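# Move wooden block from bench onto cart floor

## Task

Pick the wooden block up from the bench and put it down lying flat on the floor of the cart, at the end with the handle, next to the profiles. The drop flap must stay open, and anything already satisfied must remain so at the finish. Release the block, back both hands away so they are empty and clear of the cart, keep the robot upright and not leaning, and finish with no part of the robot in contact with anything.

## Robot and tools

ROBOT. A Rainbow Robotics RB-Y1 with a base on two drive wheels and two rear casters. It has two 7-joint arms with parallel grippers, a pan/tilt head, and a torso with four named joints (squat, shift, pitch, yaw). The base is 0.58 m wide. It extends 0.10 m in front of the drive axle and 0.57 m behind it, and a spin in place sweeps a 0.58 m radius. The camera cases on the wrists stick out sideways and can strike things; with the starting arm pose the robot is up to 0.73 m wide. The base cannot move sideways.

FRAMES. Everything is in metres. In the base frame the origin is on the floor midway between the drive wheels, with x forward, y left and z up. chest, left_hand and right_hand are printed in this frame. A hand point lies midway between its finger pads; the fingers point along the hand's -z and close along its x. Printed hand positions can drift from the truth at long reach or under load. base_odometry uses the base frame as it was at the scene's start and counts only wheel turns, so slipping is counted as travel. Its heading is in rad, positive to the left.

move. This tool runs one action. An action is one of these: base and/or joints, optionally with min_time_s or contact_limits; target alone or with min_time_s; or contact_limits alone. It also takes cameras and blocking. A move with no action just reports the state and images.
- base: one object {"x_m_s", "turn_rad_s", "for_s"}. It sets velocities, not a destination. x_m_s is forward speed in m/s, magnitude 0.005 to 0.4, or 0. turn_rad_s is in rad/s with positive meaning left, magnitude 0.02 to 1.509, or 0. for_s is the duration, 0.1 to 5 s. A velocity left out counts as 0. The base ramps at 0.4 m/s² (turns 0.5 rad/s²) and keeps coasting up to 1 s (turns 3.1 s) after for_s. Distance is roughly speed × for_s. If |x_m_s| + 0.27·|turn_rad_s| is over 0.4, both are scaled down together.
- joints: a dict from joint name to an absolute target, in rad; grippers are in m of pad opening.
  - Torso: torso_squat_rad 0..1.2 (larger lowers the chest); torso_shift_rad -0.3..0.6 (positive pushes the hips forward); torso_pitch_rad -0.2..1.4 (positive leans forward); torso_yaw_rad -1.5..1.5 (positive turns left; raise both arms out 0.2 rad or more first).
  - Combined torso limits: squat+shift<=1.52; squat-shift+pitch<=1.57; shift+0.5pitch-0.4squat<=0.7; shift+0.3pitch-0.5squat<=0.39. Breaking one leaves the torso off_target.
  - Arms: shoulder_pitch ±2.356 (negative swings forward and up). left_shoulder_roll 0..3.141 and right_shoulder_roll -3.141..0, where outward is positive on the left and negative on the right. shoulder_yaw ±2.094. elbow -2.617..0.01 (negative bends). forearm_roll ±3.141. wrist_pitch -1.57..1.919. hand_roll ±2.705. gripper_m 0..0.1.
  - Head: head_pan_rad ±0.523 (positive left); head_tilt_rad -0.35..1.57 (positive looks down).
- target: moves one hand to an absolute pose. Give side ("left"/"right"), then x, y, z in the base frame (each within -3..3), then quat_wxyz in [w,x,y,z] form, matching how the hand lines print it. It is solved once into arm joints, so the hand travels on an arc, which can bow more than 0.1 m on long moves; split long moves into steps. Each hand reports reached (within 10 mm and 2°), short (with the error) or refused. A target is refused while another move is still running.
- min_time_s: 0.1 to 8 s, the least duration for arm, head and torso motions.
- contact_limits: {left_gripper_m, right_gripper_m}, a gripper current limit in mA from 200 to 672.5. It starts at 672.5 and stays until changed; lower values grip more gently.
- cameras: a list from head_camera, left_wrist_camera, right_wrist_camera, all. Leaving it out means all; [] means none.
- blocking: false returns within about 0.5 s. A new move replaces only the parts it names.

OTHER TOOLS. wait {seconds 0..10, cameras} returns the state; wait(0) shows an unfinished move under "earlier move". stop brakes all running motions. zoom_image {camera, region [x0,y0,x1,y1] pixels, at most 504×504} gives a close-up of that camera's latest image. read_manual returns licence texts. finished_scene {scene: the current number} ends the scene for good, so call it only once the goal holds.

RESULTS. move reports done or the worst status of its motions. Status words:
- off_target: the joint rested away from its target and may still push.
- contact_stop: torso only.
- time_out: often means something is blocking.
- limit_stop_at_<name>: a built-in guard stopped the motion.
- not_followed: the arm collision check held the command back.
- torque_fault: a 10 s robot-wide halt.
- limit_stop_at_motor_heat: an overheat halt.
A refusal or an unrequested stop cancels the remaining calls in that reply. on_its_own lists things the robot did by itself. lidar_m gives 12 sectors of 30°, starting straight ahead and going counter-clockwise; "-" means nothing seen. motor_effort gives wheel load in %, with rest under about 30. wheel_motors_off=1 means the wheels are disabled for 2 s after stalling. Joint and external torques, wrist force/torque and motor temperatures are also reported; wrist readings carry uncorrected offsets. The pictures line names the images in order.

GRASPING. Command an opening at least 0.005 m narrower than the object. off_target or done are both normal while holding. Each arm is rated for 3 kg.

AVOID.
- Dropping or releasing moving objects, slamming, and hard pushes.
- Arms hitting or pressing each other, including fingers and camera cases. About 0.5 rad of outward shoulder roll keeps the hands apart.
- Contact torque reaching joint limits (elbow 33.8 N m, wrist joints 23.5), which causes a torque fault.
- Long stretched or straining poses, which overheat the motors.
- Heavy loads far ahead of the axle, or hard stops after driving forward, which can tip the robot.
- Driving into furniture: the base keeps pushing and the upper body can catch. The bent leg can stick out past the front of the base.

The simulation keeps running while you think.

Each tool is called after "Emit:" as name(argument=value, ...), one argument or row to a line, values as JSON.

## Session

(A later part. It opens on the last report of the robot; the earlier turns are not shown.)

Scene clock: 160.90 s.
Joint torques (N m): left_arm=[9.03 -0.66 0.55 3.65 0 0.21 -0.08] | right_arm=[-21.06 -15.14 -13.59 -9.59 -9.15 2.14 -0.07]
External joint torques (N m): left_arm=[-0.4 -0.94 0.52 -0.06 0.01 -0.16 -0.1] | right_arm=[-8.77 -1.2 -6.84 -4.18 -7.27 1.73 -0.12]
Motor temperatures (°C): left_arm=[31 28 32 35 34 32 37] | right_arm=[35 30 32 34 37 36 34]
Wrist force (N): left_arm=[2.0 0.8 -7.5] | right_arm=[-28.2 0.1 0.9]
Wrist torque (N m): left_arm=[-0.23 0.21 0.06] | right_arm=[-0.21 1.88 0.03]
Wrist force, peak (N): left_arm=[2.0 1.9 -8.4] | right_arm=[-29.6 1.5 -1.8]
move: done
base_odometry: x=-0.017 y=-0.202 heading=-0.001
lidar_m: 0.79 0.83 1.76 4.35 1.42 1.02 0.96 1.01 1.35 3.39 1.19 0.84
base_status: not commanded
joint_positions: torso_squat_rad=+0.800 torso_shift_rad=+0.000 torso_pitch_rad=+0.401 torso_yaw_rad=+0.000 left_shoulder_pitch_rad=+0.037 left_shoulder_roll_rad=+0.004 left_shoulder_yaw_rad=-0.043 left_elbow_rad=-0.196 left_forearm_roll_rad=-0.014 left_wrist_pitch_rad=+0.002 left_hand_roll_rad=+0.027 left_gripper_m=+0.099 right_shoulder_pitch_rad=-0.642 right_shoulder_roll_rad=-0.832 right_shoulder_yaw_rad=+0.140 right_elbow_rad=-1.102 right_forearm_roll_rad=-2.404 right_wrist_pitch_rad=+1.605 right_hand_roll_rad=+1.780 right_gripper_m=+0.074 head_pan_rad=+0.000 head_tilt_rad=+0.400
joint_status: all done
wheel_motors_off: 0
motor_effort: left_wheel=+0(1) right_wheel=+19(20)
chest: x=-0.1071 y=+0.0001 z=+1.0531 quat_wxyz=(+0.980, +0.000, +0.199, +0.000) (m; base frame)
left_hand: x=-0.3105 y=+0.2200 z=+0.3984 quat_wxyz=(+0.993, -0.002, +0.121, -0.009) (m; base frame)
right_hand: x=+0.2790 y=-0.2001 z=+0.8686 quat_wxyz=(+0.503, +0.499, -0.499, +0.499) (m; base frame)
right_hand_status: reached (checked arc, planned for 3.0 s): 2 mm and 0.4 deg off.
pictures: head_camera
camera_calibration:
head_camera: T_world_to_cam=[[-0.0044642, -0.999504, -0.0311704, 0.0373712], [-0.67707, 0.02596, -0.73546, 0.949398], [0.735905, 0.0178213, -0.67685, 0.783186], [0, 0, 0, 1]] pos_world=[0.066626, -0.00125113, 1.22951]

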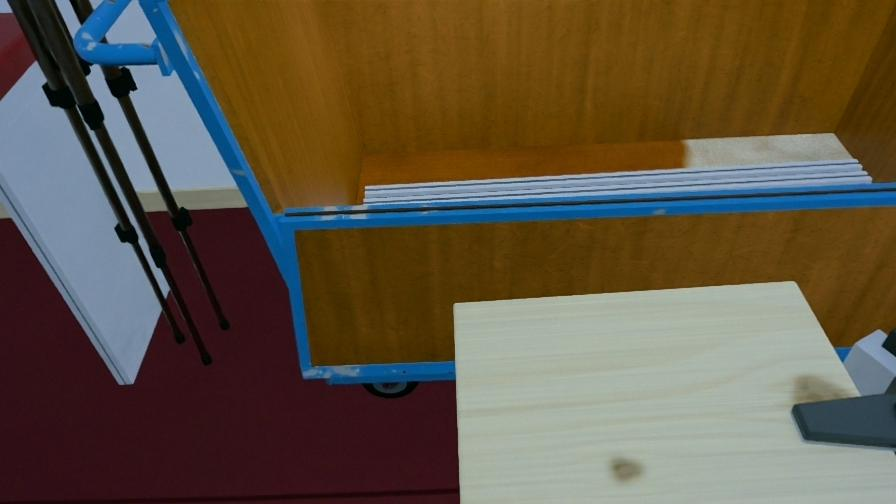

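Emit:
move(
  target={"side": "right", "x": 0.29, "y": -0.22, "z": 0.96, "quat_wxyz": [0.5, 0.5, -0.5, 0.5]},
  min_time_s=2,
  cameras=[],
)

Emit:
move(
  joints={"torso_shift_rad": 0.2, "torso_pitch_rad": 0.95, "head_tilt_rad": 0.2},
  min_time_s=4,
  cameras=["head_camera"],
)

Emit:
move(
  target={"side": "right", "x": 0.4, "y": -0.25, "z": 0.78, "quat_wxyz": [0.5, 0.5, -0.5, 0.5]},
  min_time_s=3,
  cameras=["head_camera"],
)

Scene clock: 166.17 s.
Joint torques (N m): left_arm=[9.13 -0.64 0.69 3.4 -0.04 0.17 0.02] | right_arm=[-21.71 -17.16 -15.21 -9.39 -9.62 0.01 -0.26]
External joint torques (N m): left_arm=[-0.3 -0.93 0.66 -0.3 -0.04 -0.2 0.01] | right_arm=[-9.25 -1.66 -7.22 -4.39 -7.7 0.02 -0.31]
Motor temperatures (°C): left_arm=[31 28 32 35 34 32 37] | right_arm=[35 30 32 34 38 36 34]
Wrist force (N): left_arm=[2.4 0.8 -7.6] | right_arm=[-28.8 0.3 0.3]
Wrist torque (N m): left_arm=[-0.21 0.26 0.02] | right_arm=[-0.15 1.76 0.08]
Wrist force, peak (N): left_arm=[3.4 0.8 -8.2] | right_arm=[-29.5 0.7 0.1]
move: done
base_odometry: x=-0.017 y=-0.202 heading=-0.001
lidar_m: 0.80 0.84 1.76 4.37 1.43 1.01 0.95 1.01 1.36 3.40 1.17 0.84
base_status: not commanded
joint_positions: torso_squat_rad=+0.800 torso_shift_rad=+0.000 torso_pitch_rad=+0.401 torso_yaw_rad=+0.000 left_shoulder_pitch_rad=+0.037 left_shoulder_roll_rad=+0.004 left_shoulder_yaw_rad=-0.043 left_elbow_rad=-0.196 left_forearm_roll_rad=-0.014 left_wrist_pitch_rad=+0.002 left_hand_roll_rad=+0.027 left_gripper_m=+0.099 right_shoulder_pitch_rad=-0.643 right_shoulder_roll_rad=-0.972 right_shoulder_yaw_rad=+0.038 right_elbow_rad=-1.281 right_forearm_roll_rad=-2.501 right_wrist_pitch_rad=+1.572 right_hand_roll_rad=+1.560 right_gripper_m=+0.074 head_pan_rad=+0.000 head_tilt_rad=+0.400
joint_status: all done
wheel_motors_off: 0
motor_effort: left_wheel=+0(1) right_wheel=+19(21)
chest: x=-0.1071 y=+0.0001 z=+1.0531 quat_wxyz=(+0.980, +0.000, +0.199, +0.000) (m; base frame)
left_hand: x=-0.3105 y=+0.2200 z=+0.3984 quat_wxyz=(+0.993, -0.002, +0.121, -0.009) (m; base frame)
right_hand: x=+0.2895 y=-0.2201 z=+0.9581 quat_wxyz=(+0.502, +0.500, -0.498, +0.499) (m; base frame)
right_hand_status: reached (checked arc, planned for 2.0 s): 2 mm and 0.3 deg off.
pictures: none
No camera images: "cameras" was empty.

Scene clock: 170.47 s.
Joint torques (N m): left_arm=[19.73 -0.72 1.02 8.48 -0.12 1.27 0.03] | right_arm=[-9.92 -13.67 -10.23 -10.65 -8.13 4.98 0.17]
External joint torques (N m): left_arm=[-1.77 -1.12 0.97 0.01 -0.1 -0.08 -0.01] | right_arm=[-6.74 -0.2 -3.93 -6.29 -6.49 3.97 0.12]
Motor temperatures (°C): left_arm=[31 28 32 36 34 32 37] | right_arm=[35 30 32 34 38 36 34]
Wrist force (N): left_arm=[4.9 1.8 -6.3] | right_arm=[-23.8 -14.4 0.8]
Wrist torque (N m): left_arm=[-0.34 0.38 0.01] | right_arm=[-1.24 1.40 -0.54]
Wrist force, peak (N): left_arm=[4.9 0.7 -7.6] | right_arm=[-24.6 -28.4 3.8]
move: done
base_odometry: x=-0.017 y=-0.202 heading=-0.001
lidar_m: 0.80 0.83 1.76 4.37 1.43 1.01 0.97 1.02 1.35 3.39 1.17 0.83
base_status: not commanded
joint_positions: torso_squat_rad=+0.800 torso_shift_rad=+0.200 torso_pitch_rad=+0.951 torso_yaw_rad=+0.000 left_shoulder_pitch_rad=+0.037 left_shoulder_roll_rad=+0.004 left_shoulder_yaw_rad=-0.043 left_elbow_rad=-0.196 left_forearm_roll_rad=-0.014 left_wrist_pitch_rad=+0.002 left_hand_roll_rad=+0.027 left_gripper_m=+0.099 right_shoulder_pitch_rad=-0.644 right_shoulder_roll_rad=-0.972 right_shoulder_yaw_rad=+0.037 right_elbow_rad=-1.281 right_forearm_roll_rad=-2.502 right_wrist_pitch_rad=+1.571 right_hand_roll_rad=+1.560 right_gripper_m=+0.074 head_pan_rad=+0.000 head_tilt_rad=+0.200
joint_status: all done
wheel_motors_off: 0
motor_effort: left_wheel=-4(6) right_wheel=+15(21)
chest: x=+0.1209 y=+0.0000 z=+0.9383 quat_wxyz=(+0.889, +0.000, +0.458, +0.000) (m; base frame)
left_hand: x=-0.3948 y=+0.2200 z=+0.4865 quat_wxyz=(+0.923, -0.004, +0.386, -0.008) (m; base frame)
right_hand: x=+0.4101 y=-0.2204 z=+0.6501 quat_wxyz=(+0.618, +0.617, -0.344, +0.345) (m; base frame)
pictures: head_camera
camera_calibration:
head_camera: T_world_to_cam=[[-0.0149247, -0.9995, -0.0278831, 0.0324398], [-0.888154, 0.0260614, -0.458806, 0.790535], [0.459303, 0.0179169, -0.888099, 0.729603], [0, 0, 0, 1]] pos_world=[0.367492, -0.00125107, 1.01157]

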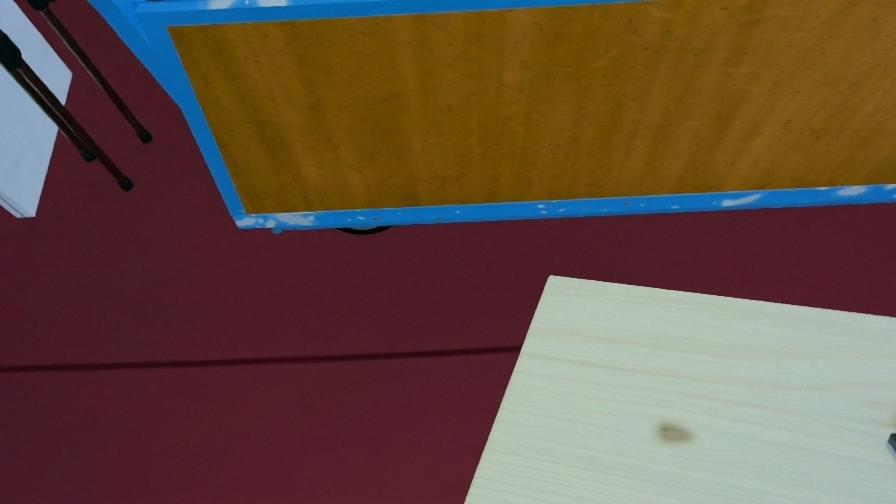

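Scene clock: 173.80 s.
Joint torques (N m): left_arm=[20.25 -0.36 0.85 8.45 0.01 1.17 -0.05] | right_arm=[-4.58 -13.67 -13.17 -9.34 -9.29 2.35 0.7]
External joint torques (N m): left_arm=[-1.25 -0.76 0.8 -0.03 0.03 -0.17 -0.09] | right_arm=[-3.54 -1.16 -5.02 -5.27 -7.43 1.88 0.65]
Motor temperatures (°C): left_arm=[31 28 31 36 34 32 37] | right_arm=[35 30 32 33 38 36 34]
Wrist force (N): left_arm=[5.4 0.9 -6.4] | right_arm=[-28.3 -0.2 0.4]
Wrist torque (N m): left_arm=[-0.24 0.45 0.05] | right_arm=[-0.16 1.74 -0.67]
Wrist force, peak (N): left_arm=[5.9 1.2 -6.9] | right_arm=[-25.3 -15.0 0.3]
move: done
base_odometry: x=-0.017 y=-0.202 heading=-0.001
lidar_m: 0.80 0.83 1.75 4.35 1.43 1.02 0.97 1.02 1.34 3.39 1.18 0.85
base_status: not commanded
joint_positions: torso_squat_rad=+0.800 torso_shift_rad=+0.200 torso_pitch_rad=+0.951 torso_yaw_rad=+0.000 left_shoulder_pitch_rad=+0.037 left_shoulder_roll_rad=+0.004 left_shoulder_yaw_rad=-0.043 left_elbow_rad=-0.196 left_forearm_roll_rad=-0.014 left_wrist_pitch_rad=+0.002 left_hand_roll_rad=+0.027 left_gripper_m=+0.099 right_shoulder_pitch_rad=-0.317 right_shoulder_roll_rad=-1.092 right_shoulder_yaw_rad=-0.388 right_elbow_rad=-1.709 right_forearm_roll_rad=-2.642 right_wrist_pitch_rad=+1.539 right_hand_roll_rad=+1.813 right_gripper_m=+0.074 head_pan_rad=+0.000 head_tilt_rad=+0.200
joint_status: all done
wheel_motors_off: 0
motor_effort: left_wheel=-4(5) right_wheel=+16(18)
chest: x=+0.1209 y=+0.0000 z=+0.9383 quat_wxyz=(+0.889, +0.000, +0.458, +0.000) (m; base frame)
left_hand: x=-0.3948 y=+0.2200 z=+0.4865 quat_wxyz=(+0.923, -0.004, +0.386, -0.008) (m; base frame)
right_hand: x=+0.3998 y=-0.2498 z=+0.7789 quat_wxyz=(+0.498, +0.504, -0.497, +0.502) (m; base frame)
right_hand_status: reached (checked arc, planned for 3.0 s): 1 mm and 0.6 deg off.
pictures: head_camera
camera_calibration:
head_camera: T_world_to_cam=[[-0.0149247, -0.9995, -0.0278831, 0.0324398], [-0.888154, 0.0260614, -0.458806, 0.790535], [0.459303, 0.0179169, -0.888099, 0.729603], [0, 0, 0, 1]] pos_world=[0.367492, -0.00125107, 1.01157]

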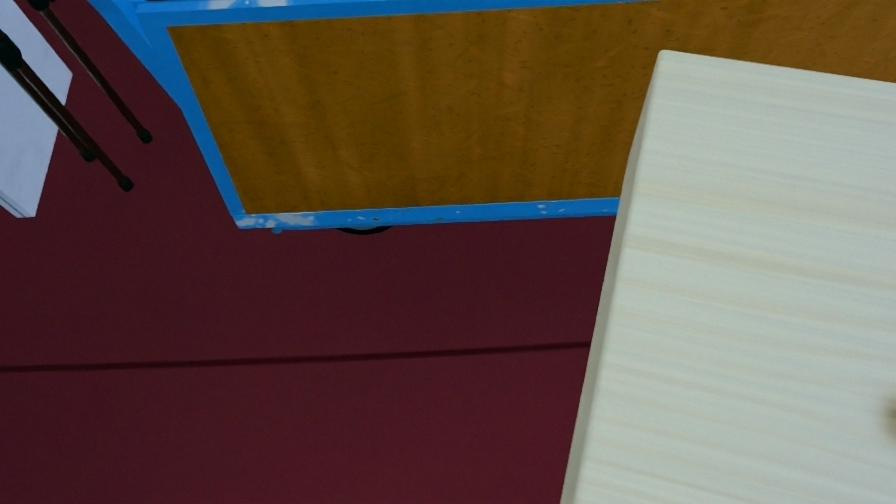

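Emit:
move(
  target={"side": "right", "x": 0.4, "y": -0.25, "z": 0.78, "quat_wxyz": [0.4305, 0.5610, -0.4305, 0.5610]},
  min_time_s=2,
  cameras=[],
)

Emit:
move(
  joints={"head_pan_rad": -0.5, "head_tilt_rad": 0.15},
  cameras=["head_camera","right_wrist_camera"],
)

Scene clock: 180.47 s.
Joint torques (N m): left_arm=[19.61 -0.78 0.99 8.54 -0.1 1.29 -0.04] | right_arm=[-10.52 -16.75 -10.56 -6.62 -8.9 2.57 0.79]
External joint torques (N m): left_arm=[-1.89 -1.17 0.94 0.07 -0.08 -0.05 -0.08] | right_arm=[-6.46 -1.69 -2.36 -3.07 -7.06 2.09 0.74]
Motor temperatures (°C): left_arm=[31 28 31 36 34 32 37] | right_arm=[34 30 32 33 38 36 34]
Wrist force (N): left_arm=[5.5 1.3 -5.6] | right_arm=[-28.9 0.6 0.1]
Wrist torque (N m): left_arm=[-0.27 0.45 0.06] | right_arm=[-0.19 1.67 -0.68]
Wrist force, peak (N): left_arm=[6.0 1.9 -6.9] | right_arm=[-29.5 0.7 0.1]
move: done
base_odometry: x=-0.017 y=-0.202 heading=-0.001
lidar_m: 0.80 0.83 1.77 4.34 1.42 1.01 0.96 1.02 1.35 3.40 1.18 0.84
base_status: not commanded
joint_positions: torso_squat_rad=+0.800 torso_shift_rad=+0.200 torso_pitch_rad=+0.951 torso_yaw_rad=+0.000 left_shoulder_pitch_rad=+0.037 left_shoulder_roll_rad=+0.004 left_shoulder_yaw_rad=-0.043 left_elbow_rad=-0.196 left_forearm_roll_rad=-0.014 left_wrist_pitch_rad=+0.002 left_hand_roll_rad=+0.027 left_gripper_m=+0.099 right_shoulder_pitch_rad=-0.557 right_shoulder_roll_rad=-1.203 right_shoulder_yaw_rad=-0.200 right_elbow_rad=-1.548 right_forearm_roll_rad=-2.630 right_wrist_pitch_rad=+1.741 right_hand_roll_rad=+1.820 right_gripper_m=+0.074 head_pan_rad=+0.000 head_tilt_rad=+0.200
joint_status: all done
wheel_motors_off: 0
motor_effort: left_wheel=-4(5) right_wheel=+15(18)
chest: x=+0.1209 y=+0.0000 z=+0.9383 quat_wxyz=(+0.889, +0.000, +0.458, +0.000) (m; base frame)
left_hand: x=-0.3948 y=+0.2200 z=+0.4865 quat_wxyz=(+0.923, -0.004, +0.386, -0.008) (m; base frame)
right_hand: x=+0.3997 y=-0.2503 z=+0.7793 quat_wxyz=(+0.434, +0.559, -0.430, +0.561) (m; base frame)
right_hand_status: reached (checked arc, planned for 2.0 s): 1 mm and 0.5 deg off.
pictures: none
No camera images: "cameras" was empty.

Scene clock: 181.47 s.
Joint torques (N m): left_arm=[19.61 -0.8 0.94 8.61 -0.09 1.14 0.09] | right_arm=[-10.43 -16.73 -10.58 -6.84 -8.89 2.63 0.88]
External joint torques (N m): left_arm=[-1.9 -1.2 0.89 0.13 -0.08 -0.2 0.05] | right_arm=[-6.36 -1.67 -2.39 -3.28 -7.05 2.15 0.83]
Motor temperatures (°C): left_arm=[31 28 31 36 34 32 37] | right_arm=[34 30 32 33 38 36 34]
Wrist force (N): left_arm=[5.2 0.7 -6.8] | right_arm=[-28.6 0.3 0.4]
Wrist torque (N m): left_arm=[-0.18 0.42 0.03] | right_arm=[-0.18 1.71 -0.71]
Wrist force, peak (N): left_arm=[5.7 1.2 -6.3] | right_arm=[-29.1 -0.1 0.4]
move: done
base_odometry: x=-0.017 y=-0.202 heading=-0.001
lidar_m: 0.79 0.82 1.76 4.36 1.42 1.02 0.96 1.02 1.34 3.40 1.18 0.85
base_status: not commanded
joint_positions: torso_squat_rad=+0.800 torso_shift_rad=+0.200 torso_pitch_rad=+0.951 torso_yaw_rad=+0.000 left_shoulder_pitch_rad=+0.037 left_shoulder_roll_rad=+0.004 left_shoulder_yaw_rad=-0.043 left_elbow_rad=-0.196 left_forearm_roll_rad=-0.014 left_wrist_pitch_rad=+0.002 left_hand_roll_rad=+0.027 left_gripper_m=+0.099 right_shoulder_pitch_rad=-0.557 right_shoulder_roll_rad=-1.203 right_shoulder_yaw_rad=-0.200 right_elbow_rad=-1.548 right_forearm_roll_rad=-2.630 right_wrist_pitch_rad=+1.741 right_hand_roll_rad=+1.820 right_gripper_m=+0.074 head_pan_rad=-0.500 head_tilt_rad=+0.150
joint_status: all done
wheel_motors_off: 0
motor_effort: left_wheel=-4(4) right_wheel=+15(18)
chest: x=+0.1209 y=+0.0000 z=+0.9383 quat_wxyz=(+0.889, +0.000, +0.458, +0.000) (m; base frame)
left_hand: x=-0.3948 y=+0.2200 z=+0.4865 quat_wxyz=(+0.923, -0.004, +0.386, -0.008) (m; base frame)
right_hand: x=+0.3997 y=-0.2503 z=+0.7793 quat_wxyz=(+0.434, +0.559, -0.430, +0.561) (m; base frame)
pictures: head_camera, right_wrist_camera
camera_calibration:
head_camera: T_world_to_cam=[[-0.293009, -0.884582, 0.362851, -0.290238], [-0.850203, 0.0674515, -0.522116, 0.844949], [0.437379, -0.461482, -0.771838, 0.615558], [0, 0, 0, 1]] pos_world=[0.364103, -0.0296634, 1.02159]
right_wrist_camera: T_world_to_cam=[[0.0200858, 0.0257225, -0.999467, 0.776128], [-0.704659, -0.708806, -0.0324032, 0.156464], [-0.709261, 0.704935, 0.00388872, 0.529076], [0, 0, 0, 1]] pos_world=[0.469919, -0.282025, 0.778727]

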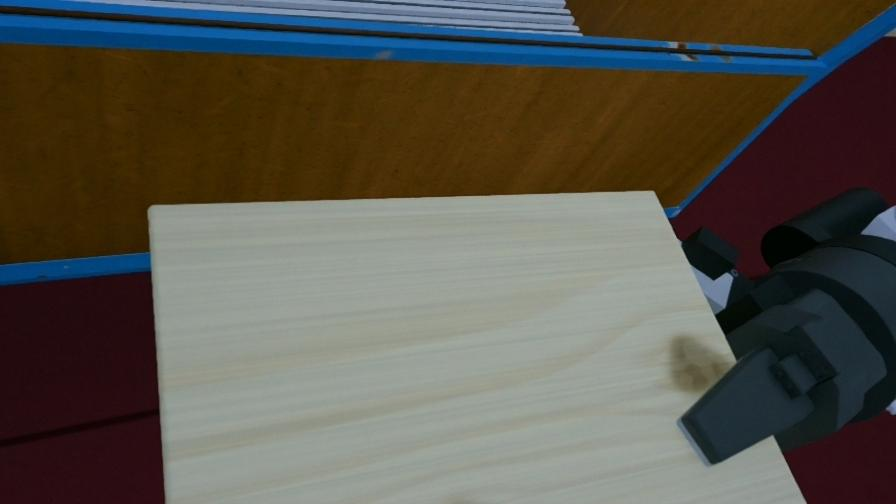

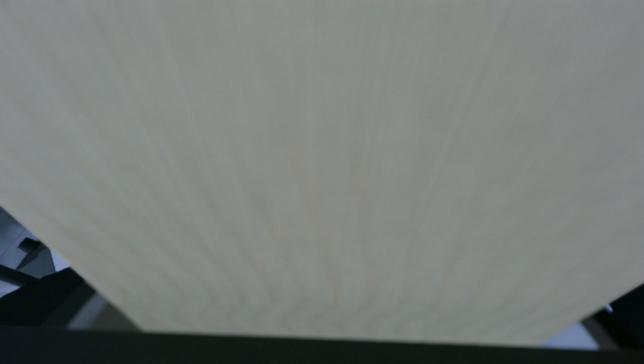

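Emit:
move(
  base={"x_m_s": 0.15, "for_s": 3.67},
  cameras=["head_camera"],
)

Emit:
move(
  target={"side": "right", "x": 0.4, "y": -0.12, "z": 0.78, "quat_wxyz": [0.4305, 0.5610, -0.4305, 0.5610]},
  min_time_s=2,
  cameras=["head_camera"],
)

Emit:
move(
  joints={"head_pan_rad": 0.2, "head_tilt_rad": 0.15},
  cameras=["head_camera"],
)

Scene clock: 190.43 s.
Joint torques (N m): left_arm=[19.78 -0.44 0.61 8.53 -0.1 1.17 0.07] | right_arm=[-9.57 -16 -11.22 -7.49 -9.02 2.57 0.85]
External joint torques (N m): left_arm=[-1.73 -0.83 0.56 0.05 -0.08 -0.17 0.03] | right_arm=[-5.51 -0.94 -3.02 -3.93 -7.18 2.06 0.8]
Motor temperatures (°C): left_arm=[31 28 31 36 34 32 37] | right_arm=[34 31 32 32 39 36 34]
Wrist force (N): left_arm=[5.5 0.5 -6.3] | right_arm=[-29.1 0.4 0.2]
Wrist torque (N m): left_arm=[-0.15 0.46 0.07] | right_arm=[-0.18 1.66 -0.70]
Wrist force, peak (N): left_arm=[5.9 0.7 -6.7] | right_arm=[-30.7 -1.8 0.3]
move: done
base_odometry: x=+0.534 y=-0.202 heading=-0.001
lidar_m: 0.24 0.25 0.35 1.53 2.23 1.61 1.51 1.57 2.12 4.67 0.37 0.26
base_status: done (sent for 3.67 of 3.67 s)
joint_positions: torso_squat_rad=+0.800 torso_shift_rad=+0.200 torso_pitch_rad=+0.951 torso_yaw_rad=+0.000 left_shoulder_pitch_rad=+0.037 left_shoulder_roll_rad=+0.004 left_shoulder_yaw_rad=-0.043 left_elbow_rad=-0.196 left_forearm_roll_rad=-0.014 left_wrist_pitch_rad=+0.002 left_hand_roll_rad=+0.027 left_gripper_m=+0.099 right_shoulder_pitch_rad=-0.557 right_shoulder_roll_rad=-1.203 right_shoulder_yaw_rad=-0.200 right_elbow_rad=-1.547 right_forearm_roll_rad=-2.630 right_wrist_pitch_rad=+1.741 right_hand_roll_rad=+1.820 right_gripper_m=+0.074 head_pan_rad=-0.500 head_tilt_rad=+0.150
joint_status: not commanded
wheel_motors_off: 0
motor_effort: left_wheel=+1(25) right_wheel=-2(46)
chest: x=+0.1209 y=+0.0000 z=+0.9382 quat_wxyz=(+0.889, +0.000, +0.458, +0.000) (m; base frame)
left_hand: x=-0.3948 y=+0.2201 z=+0.4865 quat_wxyz=(+0.923, -0.004, +0.386, -0.008) (m; base frame)
right_hand: x=+0.3997 y=-0.2503 z=+0.7793 quat_wxyz=(+0.434, +0.559, -0.430, +0.561) (m; base frame)
pictures: head_camera
camera_calibration:
head_camera: T_world_to_cam=[[-0.29295, -0.88459, 0.36288, -0.290223], [-0.850282, 0.0674561, -0.521987, 0.844879], [0.437266, -0.461466, -0.771912, 0.615554], [0, 0, 0, 1]] pos_world=[0.364203, -0.0296634, 1.02149]

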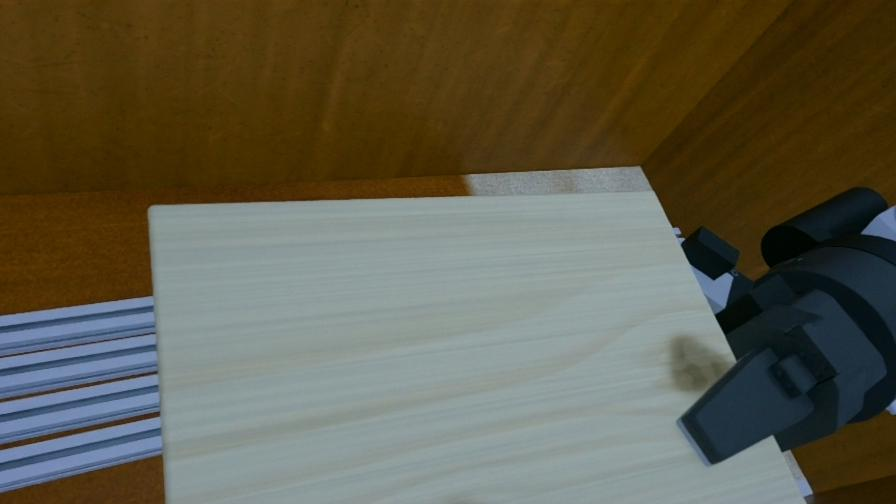

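Scene clock: 192.77 s.
Joint torques (N m): left_arm=[20.09 -0.39 0.75 8.38 -0.12 1.16 -0.05] | right_arm=[-13.27 -6.71 -9.86 -11.65 -8.84 1.01 0.22]
External joint torques (N m): left_arm=[-1.41 -0.78 0.7 -0.1 -0.11 -0.18 -0.09] | right_arm=[-7.25 4.74 -2.37 -6.17 -7 0.84 0.17]
Motor temperatures (°C): left_arm=[31 28 31 36 34 32 37] | right_arm=[34 31 32 32 39 36 34]
Wrist force (N): left_arm=[5.6 0.9 -6.1] | right_arm=[-28.6 -0.2 0.2]
Wrist torque (N m): left_arm=[-0.21 0.46 0.02] | right_arm=[-0.08 1.73 -0.67]
Wrist force, peak (N): left_arm=[6.2 1.6 -6.2] | right_arm=[-29.2 -0.7 0.3]
move: done
base_odometry: x=+0.534 y=-0.202 heading=-0.001
lidar_m: 0.24 0.26 0.35 1.55 2.25 1.60 1.51 1.59 2.11 4.68 0.36 0.26
base_status: not commanded
joint_positions: torso_squat_rad=+0.800 torso_shift_rad=+0.200 torso_pitch_rad=+0.951 torso_yaw_rad=+0.000 left_shoulder_pitch_rad=+0.037 left_shoulder_roll_rad=+0.004 left_shoulder_yaw_rad=-0.043 left_elbow_rad=-0.196 left_forearm_roll_rad=-0.014 left_wrist_pitch_rad=+0.002 left_hand_roll_rad=+0.027 left_gripper_m=+0.099 right_shoulder_pitch_rad=-0.702 right_shoulder_roll_rad=-1.088 right_shoulder_yaw_rad=+0.006 right_elbow_rad=-1.884 right_forearm_roll_rad=-2.487 right_wrist_pitch_rad=+1.343 right_hand_roll_rad=+1.656 right_gripper_m=+0.074 head_pan_rad=-0.500 head_tilt_rad=+0.150
joint_status: all done
wheel_motors_off: 0
motor_effort: left_wheel=+1(2) right_wheel=-2(4)
chest: x=+0.1209 y=+0.0000 z=+0.9382 quat_wxyz=(+0.889, +0.000, +0.458, +0.000) (m; base frame)
left_hand: x=-0.3948 y=+0.2201 z=+0.4865 quat_wxyz=(+0.923, -0.004, +0.386, -0.008) (m; base frame)
right_hand: x=+0.3999 y=-0.1205 z=+0.7788 quat_wxyz=(+0.432, +0.561, -0.429, +0.561) (m; base frame)
right_hand_status: reached (checked arc, planned for 2.0 s): 1 mm and 0.2 deg off.
pictures: head_camera
camera_calibration:
head_camera: T_world_to_cam=[[-0.29298, -0.884587, 0.362862, -0.290223], [-0.850272, 0.0674875, -0.522, 0.844804], [0.437266, -0.461466, -0.771912, 0.615599], [0, 0, 0, 1]] pos_world=[0.364103, -0.0296633, 1.02149]

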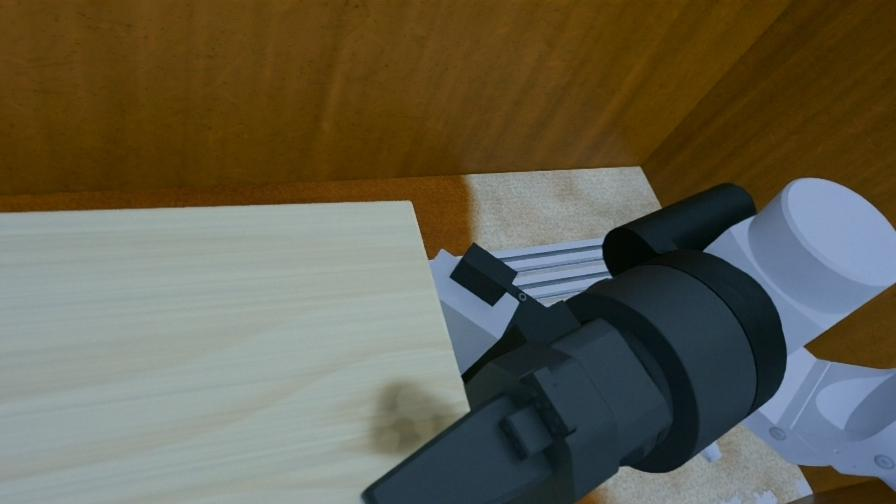

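Scene clock: 193.90 s.
Joint torques (N m): left_arm=[20.12 -0.47 0.68 8.67 -0.14 1.18 0.08] | right_arm=[-13.3 -6.93 -9.95 -11.58 -8.83 0.93 0.33]
External joint torques (N m): left_arm=[-1.38 -0.86 0.63 0.19 -0.13 -0.17 0.05] | right_arm=[-7.28 4.53 -2.47 -6.1 -6.98 0.76 0.28]
Motor temperatures (°C): left_arm=[31 28 31 36 34 32 37] | right_arm=[34 31 32 32 39 36 34]
Wrist force (N): left_arm=[5.3 0.5 -6.5] | right_arm=[-28.4 0.3 0.6]
Wrist torque (N m): left_arm=[-0.20 0.41 0.05] | right_arm=[-0.14 1.71 -0.67]
Wrist force, peak (N): left_arm=[6.3 1.4 -6.5] | right_arm=[-29.0 0.2 0.5]
move: done
base_odometry: x=+0.534 y=-0.202 heading=-0.001
lidar_m: 0.25 0.26 0.35 1.55 2.23 1.59 1.52 1.57 2.13 4.68 0.39 0.26
base_status: not commanded
joint_positions: torso_squat_rad=+0.800 torso_shift_rad=+0.200 torso_pitch_rad=+0.951 torso_yaw_rad=+0.000 left_shoulder_pitch_rad=+0.037 left_shoulder_roll_rad=+0.004 left_shoulder_yaw_rad=-0.043 left_elbow_rad=-0.196 left_forearm_roll_rad=-0.014 left_wrist_pitch_rad=+0.002 left_hand_roll_rad=+0.027 left_gripper_m=+0.099 right_shoulder_pitch_rad=-0.702 right_shoulder_roll_rad=-1.088 right_shoulder_yaw_rad=+0.006 right_elbow_rad=-1.884 right_forearm_roll_rad=-2.487 right_wrist_pitch_rad=+1.343 right_hand_roll_rad=+1.656 right_gripper_m=+0.074 head_pan_rad=+0.200 head_tilt_rad=+0.150
joint_status: all done
wheel_motors_off: 0
motor_effort: left_wheel=+2(2) right_wheel=-2(3)
chest: x=+0.1209 y=+0.0000 z=+0.9382 quat_wxyz=(+0.889, +0.000, +0.458, +0.000) (m; base frame)
left_hand: x=-0.3948 y=+0.2201 z=+0.4865 quat_wxyz=(+0.923, -0.004, +0.386, -0.008) (m; base frame)
right_hand: x=+0.3999 y=-0.1205 z=+0.7788 quat_wxyz=(+0.432, +0.561, -0.429, +0.561) (m; base frame)
pictures: head_camera
camera_calibration:
head_camera: T_world_to_cam=[[0.101688, -0.976515, -0.189942, 0.165778], [-0.866066, 0.00704521, -0.499881, 0.82663], [0.489479, 0.215335, -0.84501, 0.675878], [0, 0, 0, 1]] pos_world=[0.36823, 0.0105207, 1.01583]

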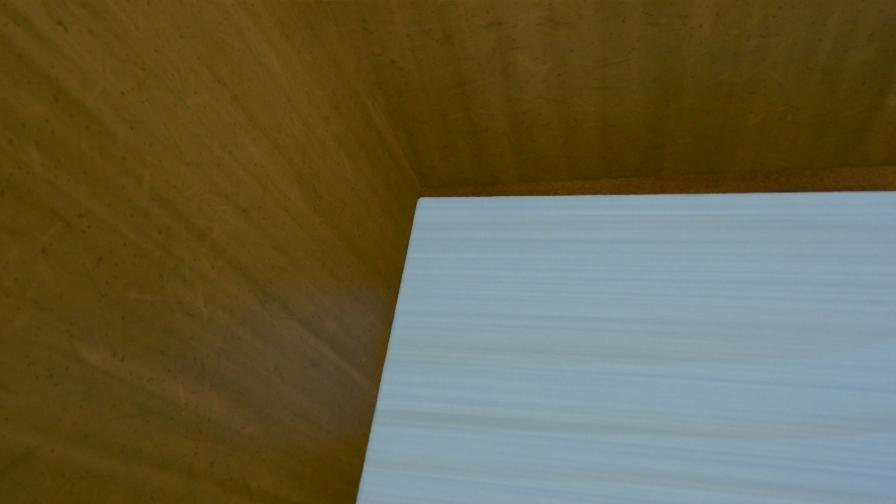

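Emit:
move(
  joints={"head_pan_rad": -0.52, "head_tilt_rad": 0.5},
  cameras=["head_camera"],
)

Emit:
move(
  joints={"head_pan_rad": 0.5, "head_tilt_rad": 0.5},
  cameras=["head_camera"],
)

Scene clock: 198.60 s.
Joint torques (N m): left_arm=[20.12 -0.52 0.97 8.54 -0.03 1.16 0.02] | right_arm=[-12.69 -7.01 -9.73 -11.78 -8.9 0.93 0.37]
External joint torques (N m): left_arm=[-1.38 -0.91 0.92 0.07 -0.01 -0.18 -0.02] | right_arm=[-6.67 4.45 -2.24 -6.3 -7.05 0.76 0.31]
Motor temperatures (°C): left_arm=[31 28 31 36 34 32 37] | right_arm=[34 30 32 32 39 36 34]
Wrist force (N): left_arm=[5.8 0.6 -6.1] | right_arm=[-28.6 0.6 0.1]
Wrist torque (N m): left_arm=[-0.22 0.46 0.05] | right_arm=[-0.19 1.69 -0.71]
Wrist force, peak (N): left_arm=[5.7 0.5 -7.1] | right_arm=[-29.1 0.1 0.0]
move: done
base_odometry: x=+0.534 y=-0.202 heading=-0.001
lidar_m: 0.25 0.26 0.35 1.55 2.25 1.59 1.51 1.58 2.12 4.68 0.38 0.27
base_status: not commanded
joint_positions: torso_squat_rad=+0.800 torso_shift_rad=+0.200 torso_pitch_rad=+0.951 torso_yaw_rad=+0.000 left_shoulder_pitch_rad=+0.037 left_shoulder_roll_rad=+0.004 left_shoulder_yaw_rad=-0.043 left_elbow_rad=-0.196 left_forearm_roll_rad=-0.014 left_wrist_pitch_rad=+0.002 left_hand_roll_rad=+0.027 left_gripper_m=+0.099 right_shoulder_pitch_rad=-0.702 right_shoulder_roll_rad=-1.088 right_shoulder_yaw_rad=+0.006 right_elbow_rad=-1.884 right_forearm_roll_rad=-2.487 right_wrist_pitch_rad=+1.343 right_hand_roll_rad=+1.656 right_gripper_m=+0.074 head_pan_rad=-0.520 head_tilt_rad=+0.500
joint_status: all done
wheel_motors_off: 0
motor_effort: left_wheel=+1(2) right_wheel=-3(3)
chest: x=+0.1209 y=+0.0000 z=+0.9382 quat_wxyz=(+0.889, +0.000, +0.458, +0.000) (m; base frame)
left_hand: x=-0.3948 y=+0.2201 z=+0.4865 quat_wxyz=(+0.923, -0.004, +0.386, -0.008) (m; base frame)
right_hand: x=+0.3999 y=-0.1205 z=+0.7788 quat_wxyz=(+0.432, +0.561, -0.429, +0.561) (m; base frame)
pictures: head_camera
camera_calibration:
head_camera: T_world_to_cam=[[-0.311391, -0.869902, 0.3825, -0.305056], [-0.943643, 0.235563, -0.232484, 0.572447], [0.112136, -0.433336, -0.894229, 0.838832], [0, 0, 0, 1]] pos_world=[0.35113, -0.0367199, 0.999877]

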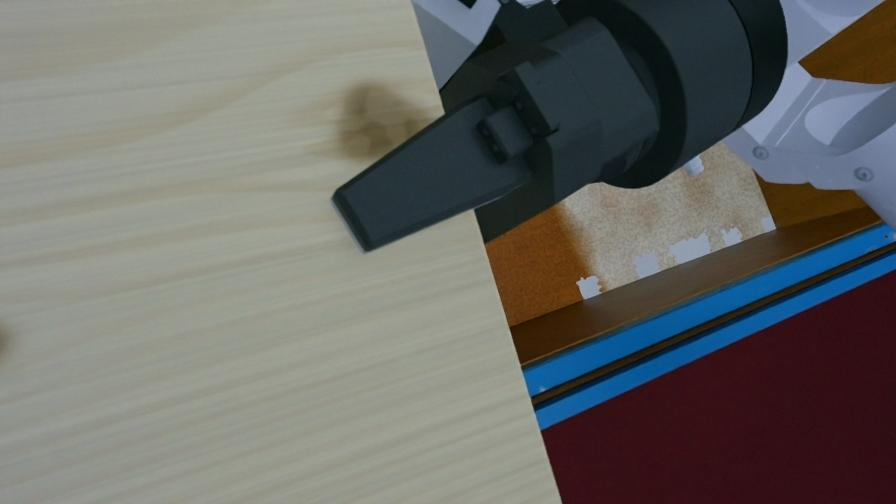

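Scene clock: 199.93 s.
Joint torques (N m): left_arm=[20 -0.43 1.01 8.47 -0.07 1.29 -0.01] | right_arm=[-13.14 -6.81 -10.19 -11.89 -8.88 0.93 0.42]
External joint torques (N m): left_arm=[-1.5 -0.82 0.96 -0.01 -0.06 -0.05 -0.05] | right_arm=[-7.12 4.65 -2.71 -6.41 -7.03 0.76 0.37]
Motor temperatures (°C): left_arm=[31 28 31 36 34 32 37] | right_arm=[34 30 32 32 39 36 34]
Wrist force (N): left_arm=[5.4 1.3 -6.1] | right_arm=[-28.7 0.1 0.5]
Wrist torque (N m): left_arm=[-0.28 0.43 0.06] | right_arm=[-0.14 1.68 -0.68]
Wrist force, peak (N): left_arm=[5.4 2.0 -7.0] | right_arm=[-29.2 0.3 0.2]
move: done
base_odometry: x=+0.534 y=-0.202 heading=-0.001
lidar_m: 0.25 0.24 0.35 1.55 2.25 1.60 1.51 1.57 2.11 4.67 0.38 0.27
base_status: not commanded
joint_positions: torso_squat_rad=+0.800 torso_shift_rad=+0.200 torso_pitch_rad=+0.951 torso_yaw_rad=+0.000 left_shoulder_pitch_rad=+0.037 left_shoulder_roll_rad=+0.004 left_shoulder_yaw_rad=-0.043 left_elbow_rad=-0.196 left_forearm_roll_rad=-0.014 left_wrist_pitch_rad=+0.002 left_hand_roll_rad=+0.027 left_gripper_m=+0.099 right_shoulder_pitch_rad=-0.702 right_shoulder_roll_rad=-1.088 right_shoulder_yaw_rad=+0.006 right_elbow_rad=-1.884 right_forearm_roll_rad=-2.487 right_wrist_pitch_rad=+1.343 right_hand_roll_rad=+1.656 right_gripper_m=+0.074 head_pan_rad=+0.500 head_tilt_rad=+0.500
joint_status: all done
wheel_motors_off: 0
motor_effort: left_wheel=+1(2) right_wheel=-1(4)
chest: x=+0.1209 y=+0.0000 z=+0.9382 quat_wxyz=(+0.889, +0.000, +0.458, +0.000) (m; base frame)
left_hand: x=-0.3948 y=+0.2201 z=+0.4865 quat_wxyz=(+0.923, -0.004, +0.386, -0.008) (m; base frame)
right_hand: x=+0.3999 y=-0.1205 z=+0.7788 quat_wxyz=(+0.432, +0.561, -0.429, +0.561) (m; base frame)
pictures: head_camera
camera_calibration:
head_camera: T_world_to_cam=[[0.255469, -0.874783, -0.411692, 0.350057], [-0.960868, -0.182561, -0.208337, 0.552482], [0.10709, 0.448806, -0.887189, 0.833072], [0, 0, 0, 1]] pos_world=[0.352219, 0.0331984, 0.998311]

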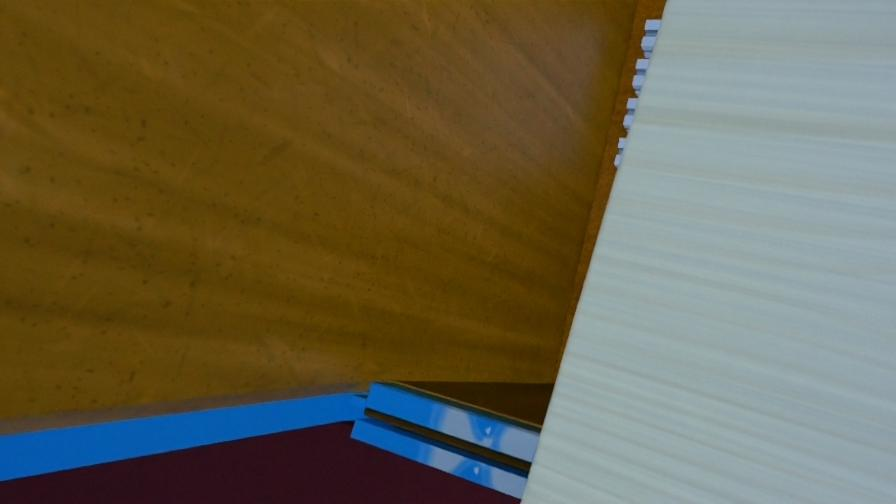

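Emit:
move(
  target={"side": "right", "x": 0.455, "y": -0.06, "z": 0.74, "quat_wxyz": [0.4305, 0.5610, -0.4305, 0.5610]},
  min_time_s=2,
  cameras=["head_camera"],
)

Emit:
move(
  joints={"head_pan_rad": 0.2, "head_tilt_rad": 0.3},
  cameras=["head_camera"],
)

Scene clock: 208.87 s.
Joint torques (N m): left_arm=[19.98 -0.37 0.76 8.52 -0.03 1.19 -0.02] | right_arm=[-19.62 -4.68 -10.77 -12.57 -8.91 0.92 0.82]
External joint torques (N m): left_arm=[-1.53 -0.75 0.71 0.04 -0.01 -0.15 -0.06] | right_arm=[-9.08 5.27 -3.66 -6.25 -7.07 0.74 0.77]
Motor temperatures (°C): left_arm=[31 28 31 36 34 32 37] | right_arm=[34 30 32 32 39 36 34]
Wrist force (N): left_arm=[4.6 1.0 -6.1] | right_arm=[-29.0 -0.1 0.4]
Wrist torque (N m): left_arm=[-0.23 0.36 0.03] | right_arm=[-0.17 1.71 -0.68]
Wrist force, peak (N): left_arm=[6.0 0.9 -6.6] | right_arm=[-29.6 0.3 0.3]
move: done
base_odometry: x=+0.534 y=-0.202 heading=-0.001
lidar_m: 0.25 0.26 0.35 1.55 2.24 1.59 1.52 1.58 2.12 4.68 0.38 0.25
base_status: not commanded
joint_positions: torso_squat_rad=+0.800 torso_shift_rad=+0.200 torso_pitch_rad=+0.951 torso_yaw_rad=+0.000 left_shoulder_pitch_rad=+0.037 left_shoulder_roll_rad=+0.004 left_shoulder_yaw_rad=-0.043 left_elbow_rad=-0.196 left_forearm_roll_rad=-0.014 left_wrist_pitch_rad=+0.002 left_hand_roll_rad=+0.027 left_gripper_m=+0.099 right_shoulder_pitch_rad=-1.042 right_shoulder_roll_rad=-0.926 right_shoulder_yaw_rad=+0.253 right_elbow_rad=-1.606 right_forearm_roll_rad=-2.360 right_wrist_pitch_rad=+1.325 right_hand_roll_rad=+1.660 right_gripper_m=+0.074 head_pan_rad=+0.500 head_tilt_rad=+0.500
joint_status: all done
wheel_motors_off: 0
motor_effort: left_wheel=+2(2) right_wheel=-2(4)
chest: x=+0.1209 y=+0.0000 z=+0.9382 quat_wxyz=(+0.889, +0.000, +0.458, +0.000) (m; base frame)
left_hand: x=-0.3948 y=+0.2200 z=+0.4865 quat_wxyz=(+0.923, -0.004, +0.386, -0.008) (m; base frame)
right_hand: x=+0.4546 y=-0.0606 z=+0.7384 quat_wxyz=(+0.433, +0.560, -0.429, +0.561) (m; base frame)
right_hand_status: reached (checked arc, planned for 2.0 s): 2 mm and 0.3 deg off.
pictures: head_camera
camera_calibration:
head_camera: T_world_to_cam=[[0.255469, -0.874783, -0.411692, 0.350016], [-0.960868, -0.182561, -0.208337, 0.552461], [0.10709, 0.448806, -0.887189, 0.832983], [0, 0, 0, 1]] pos_world=[0.352219, 0.0331984, 0.998211]

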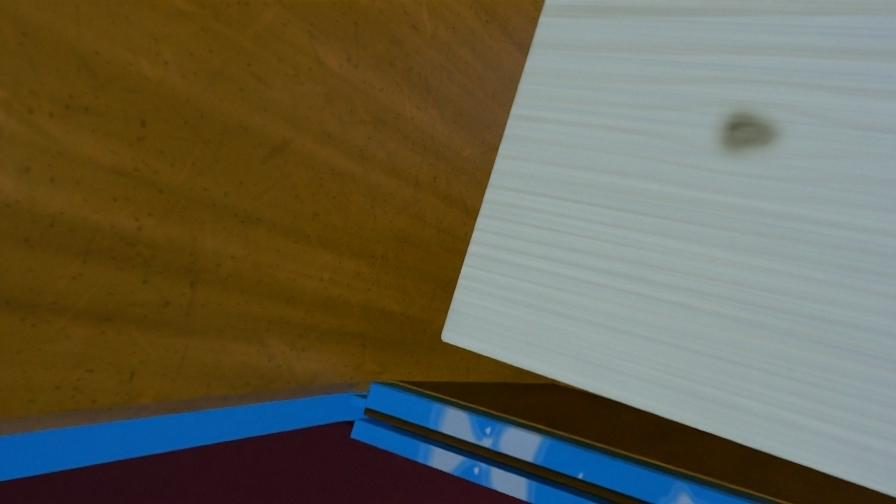

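Scene clock: 209.70 s.
Joint torques (N m): left_arm=[20.01 -0.5 0.77 8.38 -0.02 1.18 -0.01] | right_arm=[-19.58 -4.64 -10.98 -12.61 -8.79 0.92 0.83]
External joint torques (N m): left_arm=[-1.49 -0.89 0.72 -0.1 0 -0.16 -0.04] | right_arm=[-9.03 5.3 -3.87 -6.29 -6.95 0.74 0.78]
Motor temperatures (°C): left_arm=[31 28 31 36 34 32 37] | right_arm=[34 30 32 32 39 36 34]
Wrist force (N): left_arm=[5.6 1.2 -6.3] | right_arm=[-28.6 0.3 0.3]
Wrist torque (N m): left_arm=[-0.25 0.43 0.06] | right_arm=[-0.15 1.69 -0.68]
Wrist force, peak (N): left_arm=[5.3 1.0 -7.0] | right_arm=[-29.5 0.5 0.2]
move: done
base_odometry: x=+0.534 y=-0.202 heading=-0.001
lidar_m: 0.25 0.26 0.35 1.54 2.24 1.60 1.52 1.58 2.13 4.66 0.37 0.26
base_status: not commanded
joint_positions: torso_squat_rad=+0.800 torso_shift_rad=+0.200 torso_pitch_rad=+0.951 torso_yaw_rad=+0.000 left_shoulder_pitch_rad=+0.037 left_shoulder_roll_rad=+0.004 left_shoulder_yaw_rad=-0.043 left_elbow_rad=-0.196 left_forearm_roll_rad=-0.014 left_wrist_pitch_rad=+0.002 left_hand_roll_rad=+0.027 left_gripper_m=+0.099 right_shoulder_pitch_rad=-1.042 right_shoulder_roll_rad=-0.926 right_shoulder_yaw_rad=+0.253 right_elbow_rad=-1.606 right_forearm_roll_rad=-2.360 right_wrist_pitch_rad=+1.325 right_hand_roll_rad=+1.660 right_gripper_m=+0.074 head_pan_rad=+0.200 head_tilt_rad=+0.300
joint_status: all done
wheel_motors_off: 0
motor_effort: left_wheel=+1(2) right_wheel=-2(3)
chest: x=+0.1209 y=+0.0000 z=+0.9382 quat_wxyz=(+0.889, +0.000, +0.458, +0.000) (m; base frame)
left_hand: x=-0.3948 y=+0.2200 z=+0.4865 quat_wxyz=(+0.923, -0.004, +0.386, -0.008) (m; base frame)
right_hand: x=+0.4546 y=-0.0606 z=+0.7384 quat_wxyz=(+0.433, +0.560, -0.429, +0.561) (m; base frame)
pictures: head_camera
camera_calibration:
head_camera: T_world_to_cam=[[0.0975685, -0.977366, -0.187715, 0.164684], [-0.929765, -0.0222374, -0.367481, 0.70823], [0.354989, 0.210386, -0.91089, 0.784084], [0, 0, 0, 1]] pos_world=[0.364079, 0.0117457, 1.00539]

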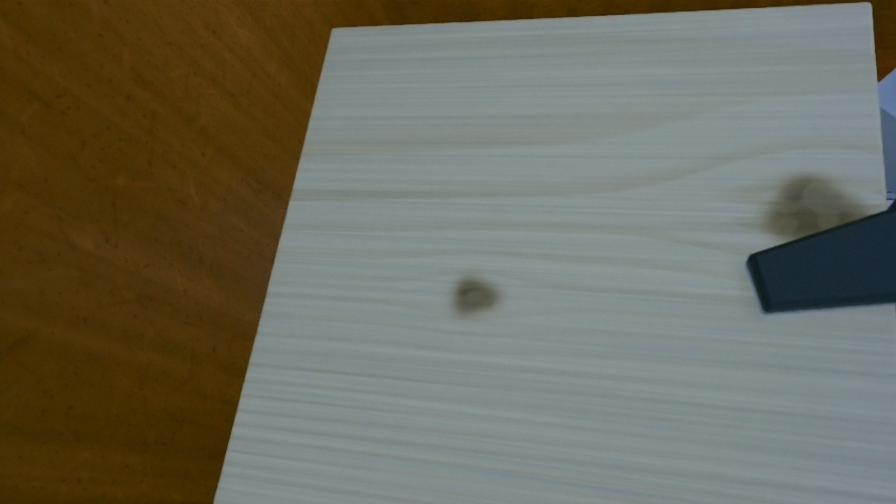

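Emit:
move(
  target={"side": "right", "x": 0.445, "y": -0.04, "z": 0.62, "quat_wxyz": [0.4305, 0.5610, -0.4305, 0.5610]},
  min_time_s=2,
  cameras=["head_camera"],
)

Emit:
move(
  joints={"head_pan_rad": -0.45, "head_tilt_rad": 0.3},
  cameras=["head_camera", "right_wrist_camera"],
)

Scene clock: 214.27 s.
Joint torques (N m): left_arm=[19.81 -0.73 0.8 8.56 -0.13 1.23 0.12] | right_arm=[-19.56 -2.37 -8.31 -13.03 -8.22 4.19 0.77]
External joint torques (N m): left_arm=[-1.7 -1.12 0.75 0.08 -0.11 -0.12 0.08] | right_arm=[-8.39 5.28 -3.39 -6.92 -6.5 3.36 0.72]
Motor temperatures (°C): left_arm=[31 28 31 36 34 32 37] | right_arm=[34 30 32 32 39 36 34]
Wrist force (N): left_arm=[5.5 0.5 -5.7] | right_arm=[-28.3 -0.1 0.8]
Wrist torque (N m): left_arm=[-0.17 0.43 0.02] | right_arm=[-0.17 1.74 -0.67]
Wrist force, peak (N): left_arm=[5.2 0.4 -7.5] | right_arm=[-29.9 -0.9 0.8]
move: done
base_odometry: x=+0.534 y=-0.202 heading=-0.001
lidar_m: 0.23 0.26 0.35 1.54 2.24 1.60 1.52 1.59 2.12 4.67 0.39 0.25
base_status: not commanded
joint_positions: torso_squat_rad=+0.800 torso_shift_rad=+0.200 torso_pitch_rad=+0.951 torso_yaw_rad=+0.000 left_shoulder_pitch_rad=+0.037 left_shoulder_roll_rad=+0.004 left_shoulder_yaw_rad=-0.043 left_elbow_rad=-0.196 left_forearm_roll_rad=-0.014 left_wrist_pitch_rad=+0.002 left_hand_roll_rad=+0.027 left_gripper_m=+0.099 right_shoulder_pitch_rad=-1.143 right_shoulder_roll_rad=-0.705 right_shoulder_yaw_rad=+0.398 right_elbow_rad=-1.100 right_forearm_roll_rad=-2.265 right_wrist_pitch_rad=+1.461 right_hand_roll_rad=+2.014 right_gripper_m=+0.074 head_pan_rad=+0.200 head_tilt_rad=+0.300
joint_status: all done
wheel_motors_off: 0
motor_effort: left_wheel=+2(2) right_wheel=-3(4)
chest: x=+0.1209 y=+0.0000 z=+0.9382 quat_wxyz=(+0.889, +0.000, +0.458, +0.000) (m; base frame)
left_hand: x=-0.3948 y=+0.2200 z=+0.4865 quat_wxyz=(+0.923, -0.004, +0.386, -0.008) (m; base frame)
right_hand: x=+0.4444 y=-0.0409 z=+0.6184 quat_wxyz=(+0.433, +0.560, -0.429, +0.561) (m; base frame)
right_hand_status: reached (checked arc, planned for 2.0 s): 2 mm and 0.3 deg off.
pictures: head_camera
camera_calibration:
head_camera: T_world_to_cam=[[0.0976264, -0.977383, -0.187592, 0.164637], [-0.929756, -0.0223343, -0.367498, 0.708248], [0.354997, 0.210292, -0.910909, 0.784079], [0, 0, 0, 1]] pos_world=[0.364079, 0.0118457, 1.00539]

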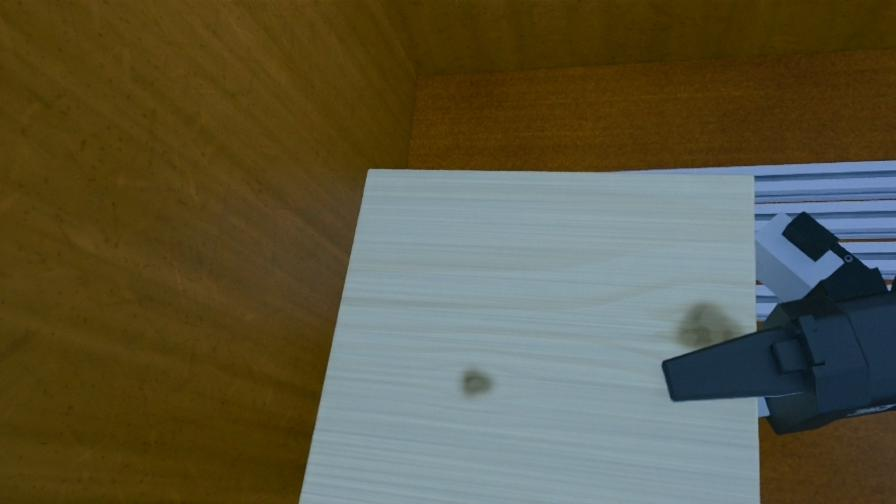

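Scene clock: 215.37 s.
Joint torques (N m): left_arm=[19.93 -0.47 0.59 8.48 -0.17 1.19 -0.05] | right_arm=[-19.61 -2.43 -7.87 -12.71 -8.32 4.2 0.72]
External joint torques (N m): left_arm=[-1.57 -0.86 0.54 0 -0.15 -0.15 -0.08] | right_arm=[-8.45 5.22 -2.95 -6.6 -6.6 3.37 0.67]
Motor temperatures (°C): left_arm=[31 28 31 36 34 32 37] | right_arm=[34 30 32 32 39 36 34]
Wrist force (N): left_arm=[4.6 1.3 -6.1] | right_arm=[-28.5 -0.2 1.0]
Wrist torque (N m): left_arm=[-0.28 0.33 0.03] | right_arm=[-0.15 1.72 -0.63]
Wrist force, peak (N): left_arm=[5.9 1.0 -6.4] | right_arm=[-29.3 0.4 0.8]
move: done
base_odometry: x=+0.534 y=-0.202 heading=-0.001
lidar_m: 0.24 0.25 0.35 1.54 2.25 1.59 1.52 1.58 2.12 4.68 0.38 0.27
base_status: not commanded
joint_positions: torso_squat_rad=+0.800 torso_shift_rad=+0.200 torso_pitch_rad=+0.951 torso_yaw_rad=+0.000 left_shoulder_pitch_rad=+0.037 left_shoulder_roll_rad=+0.004 left_shoulder_yaw_rad=-0.043 left_elbow_rad=-0.196 left_forearm_roll_rad=-0.014 left_wrist_pitch_rad=+0.002 left_hand_roll_rad=+0.027 left_gripper_m=+0.099 right_shoulder_pitch_rad=-1.143 right_shoulder_roll_rad=-0.705 right_shoulder_yaw_rad=+0.398 right_elbow_rad=-1.100 right_forearm_roll_rad=-2.265 right_wrist_pitch_rad=+1.461 right_hand_roll_rad=+2.014 right_gripper_m=+0.074 head_pan_rad=-0.450 head_tilt_rad=+0.300
joint_status: all done
wheel_motors_off: 0
motor_effort: left_wheel=+2(3) right_wheel=-2(4)
chest: x=+0.1209 y=+0.0000 z=+0.9382 quat_wxyz=(+0.889, +0.000, +0.458, +0.000) (m; base frame)
left_hand: x=-0.3948 y=+0.2200 z=+0.4865 quat_wxyz=(+0.923, -0.004, +0.386, -0.008) (m; base frame)
right_hand: x=+0.4444 y=-0.0409 z=+0.6184 quat_wxyz=(+0.433, +0.560, -0.429, +0.561) (m; base frame)
pictures: head_camera, right_wrist_camera
camera_calibration:
head_camera: T_world_to_cam=[[-0.270824, -0.904839, 0.328512, -0.261176], [-0.909039, 0.128117, -0.396528, 0.732203], [0.316707, -0.40602, -0.857231, 0.739813], [0, 0, 0, 1]] pos_world=[0.360565, -0.0297512, 1.01033]
right_wrist_camera: T_world_to_cam=[[0.0187946, 0.0277074, -0.999439, 0.609618], [-0.702091, -0.711325, -0.0329229, 0.330327], [-0.711839, 0.702317, 0.00608403, 0.413487], [0, 0, 0, 1]] pos_world=[0.514799, -0.0723195, 0.617636]

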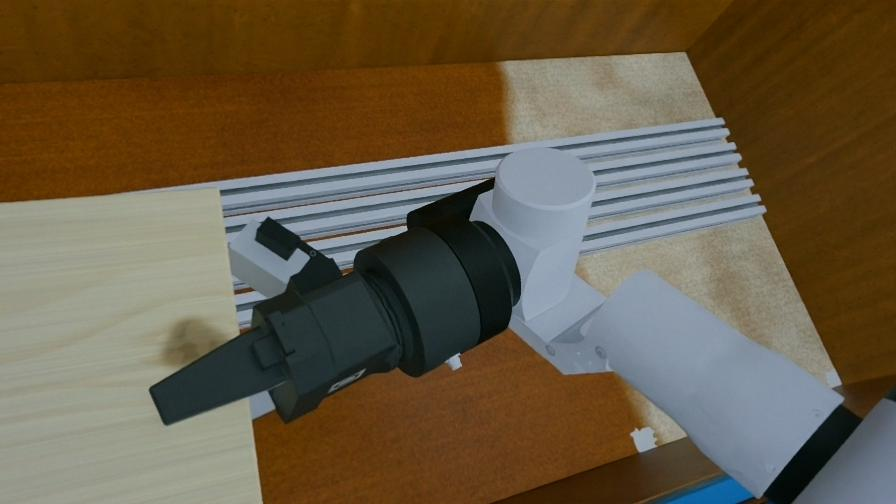

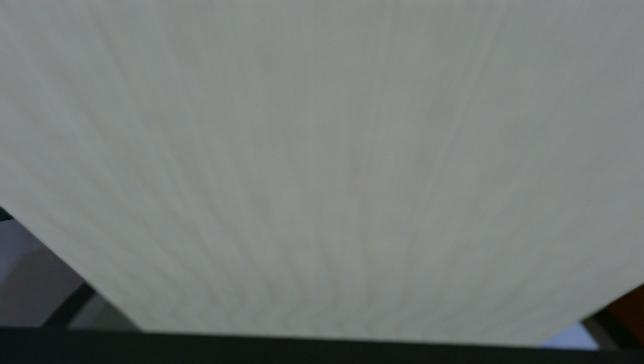

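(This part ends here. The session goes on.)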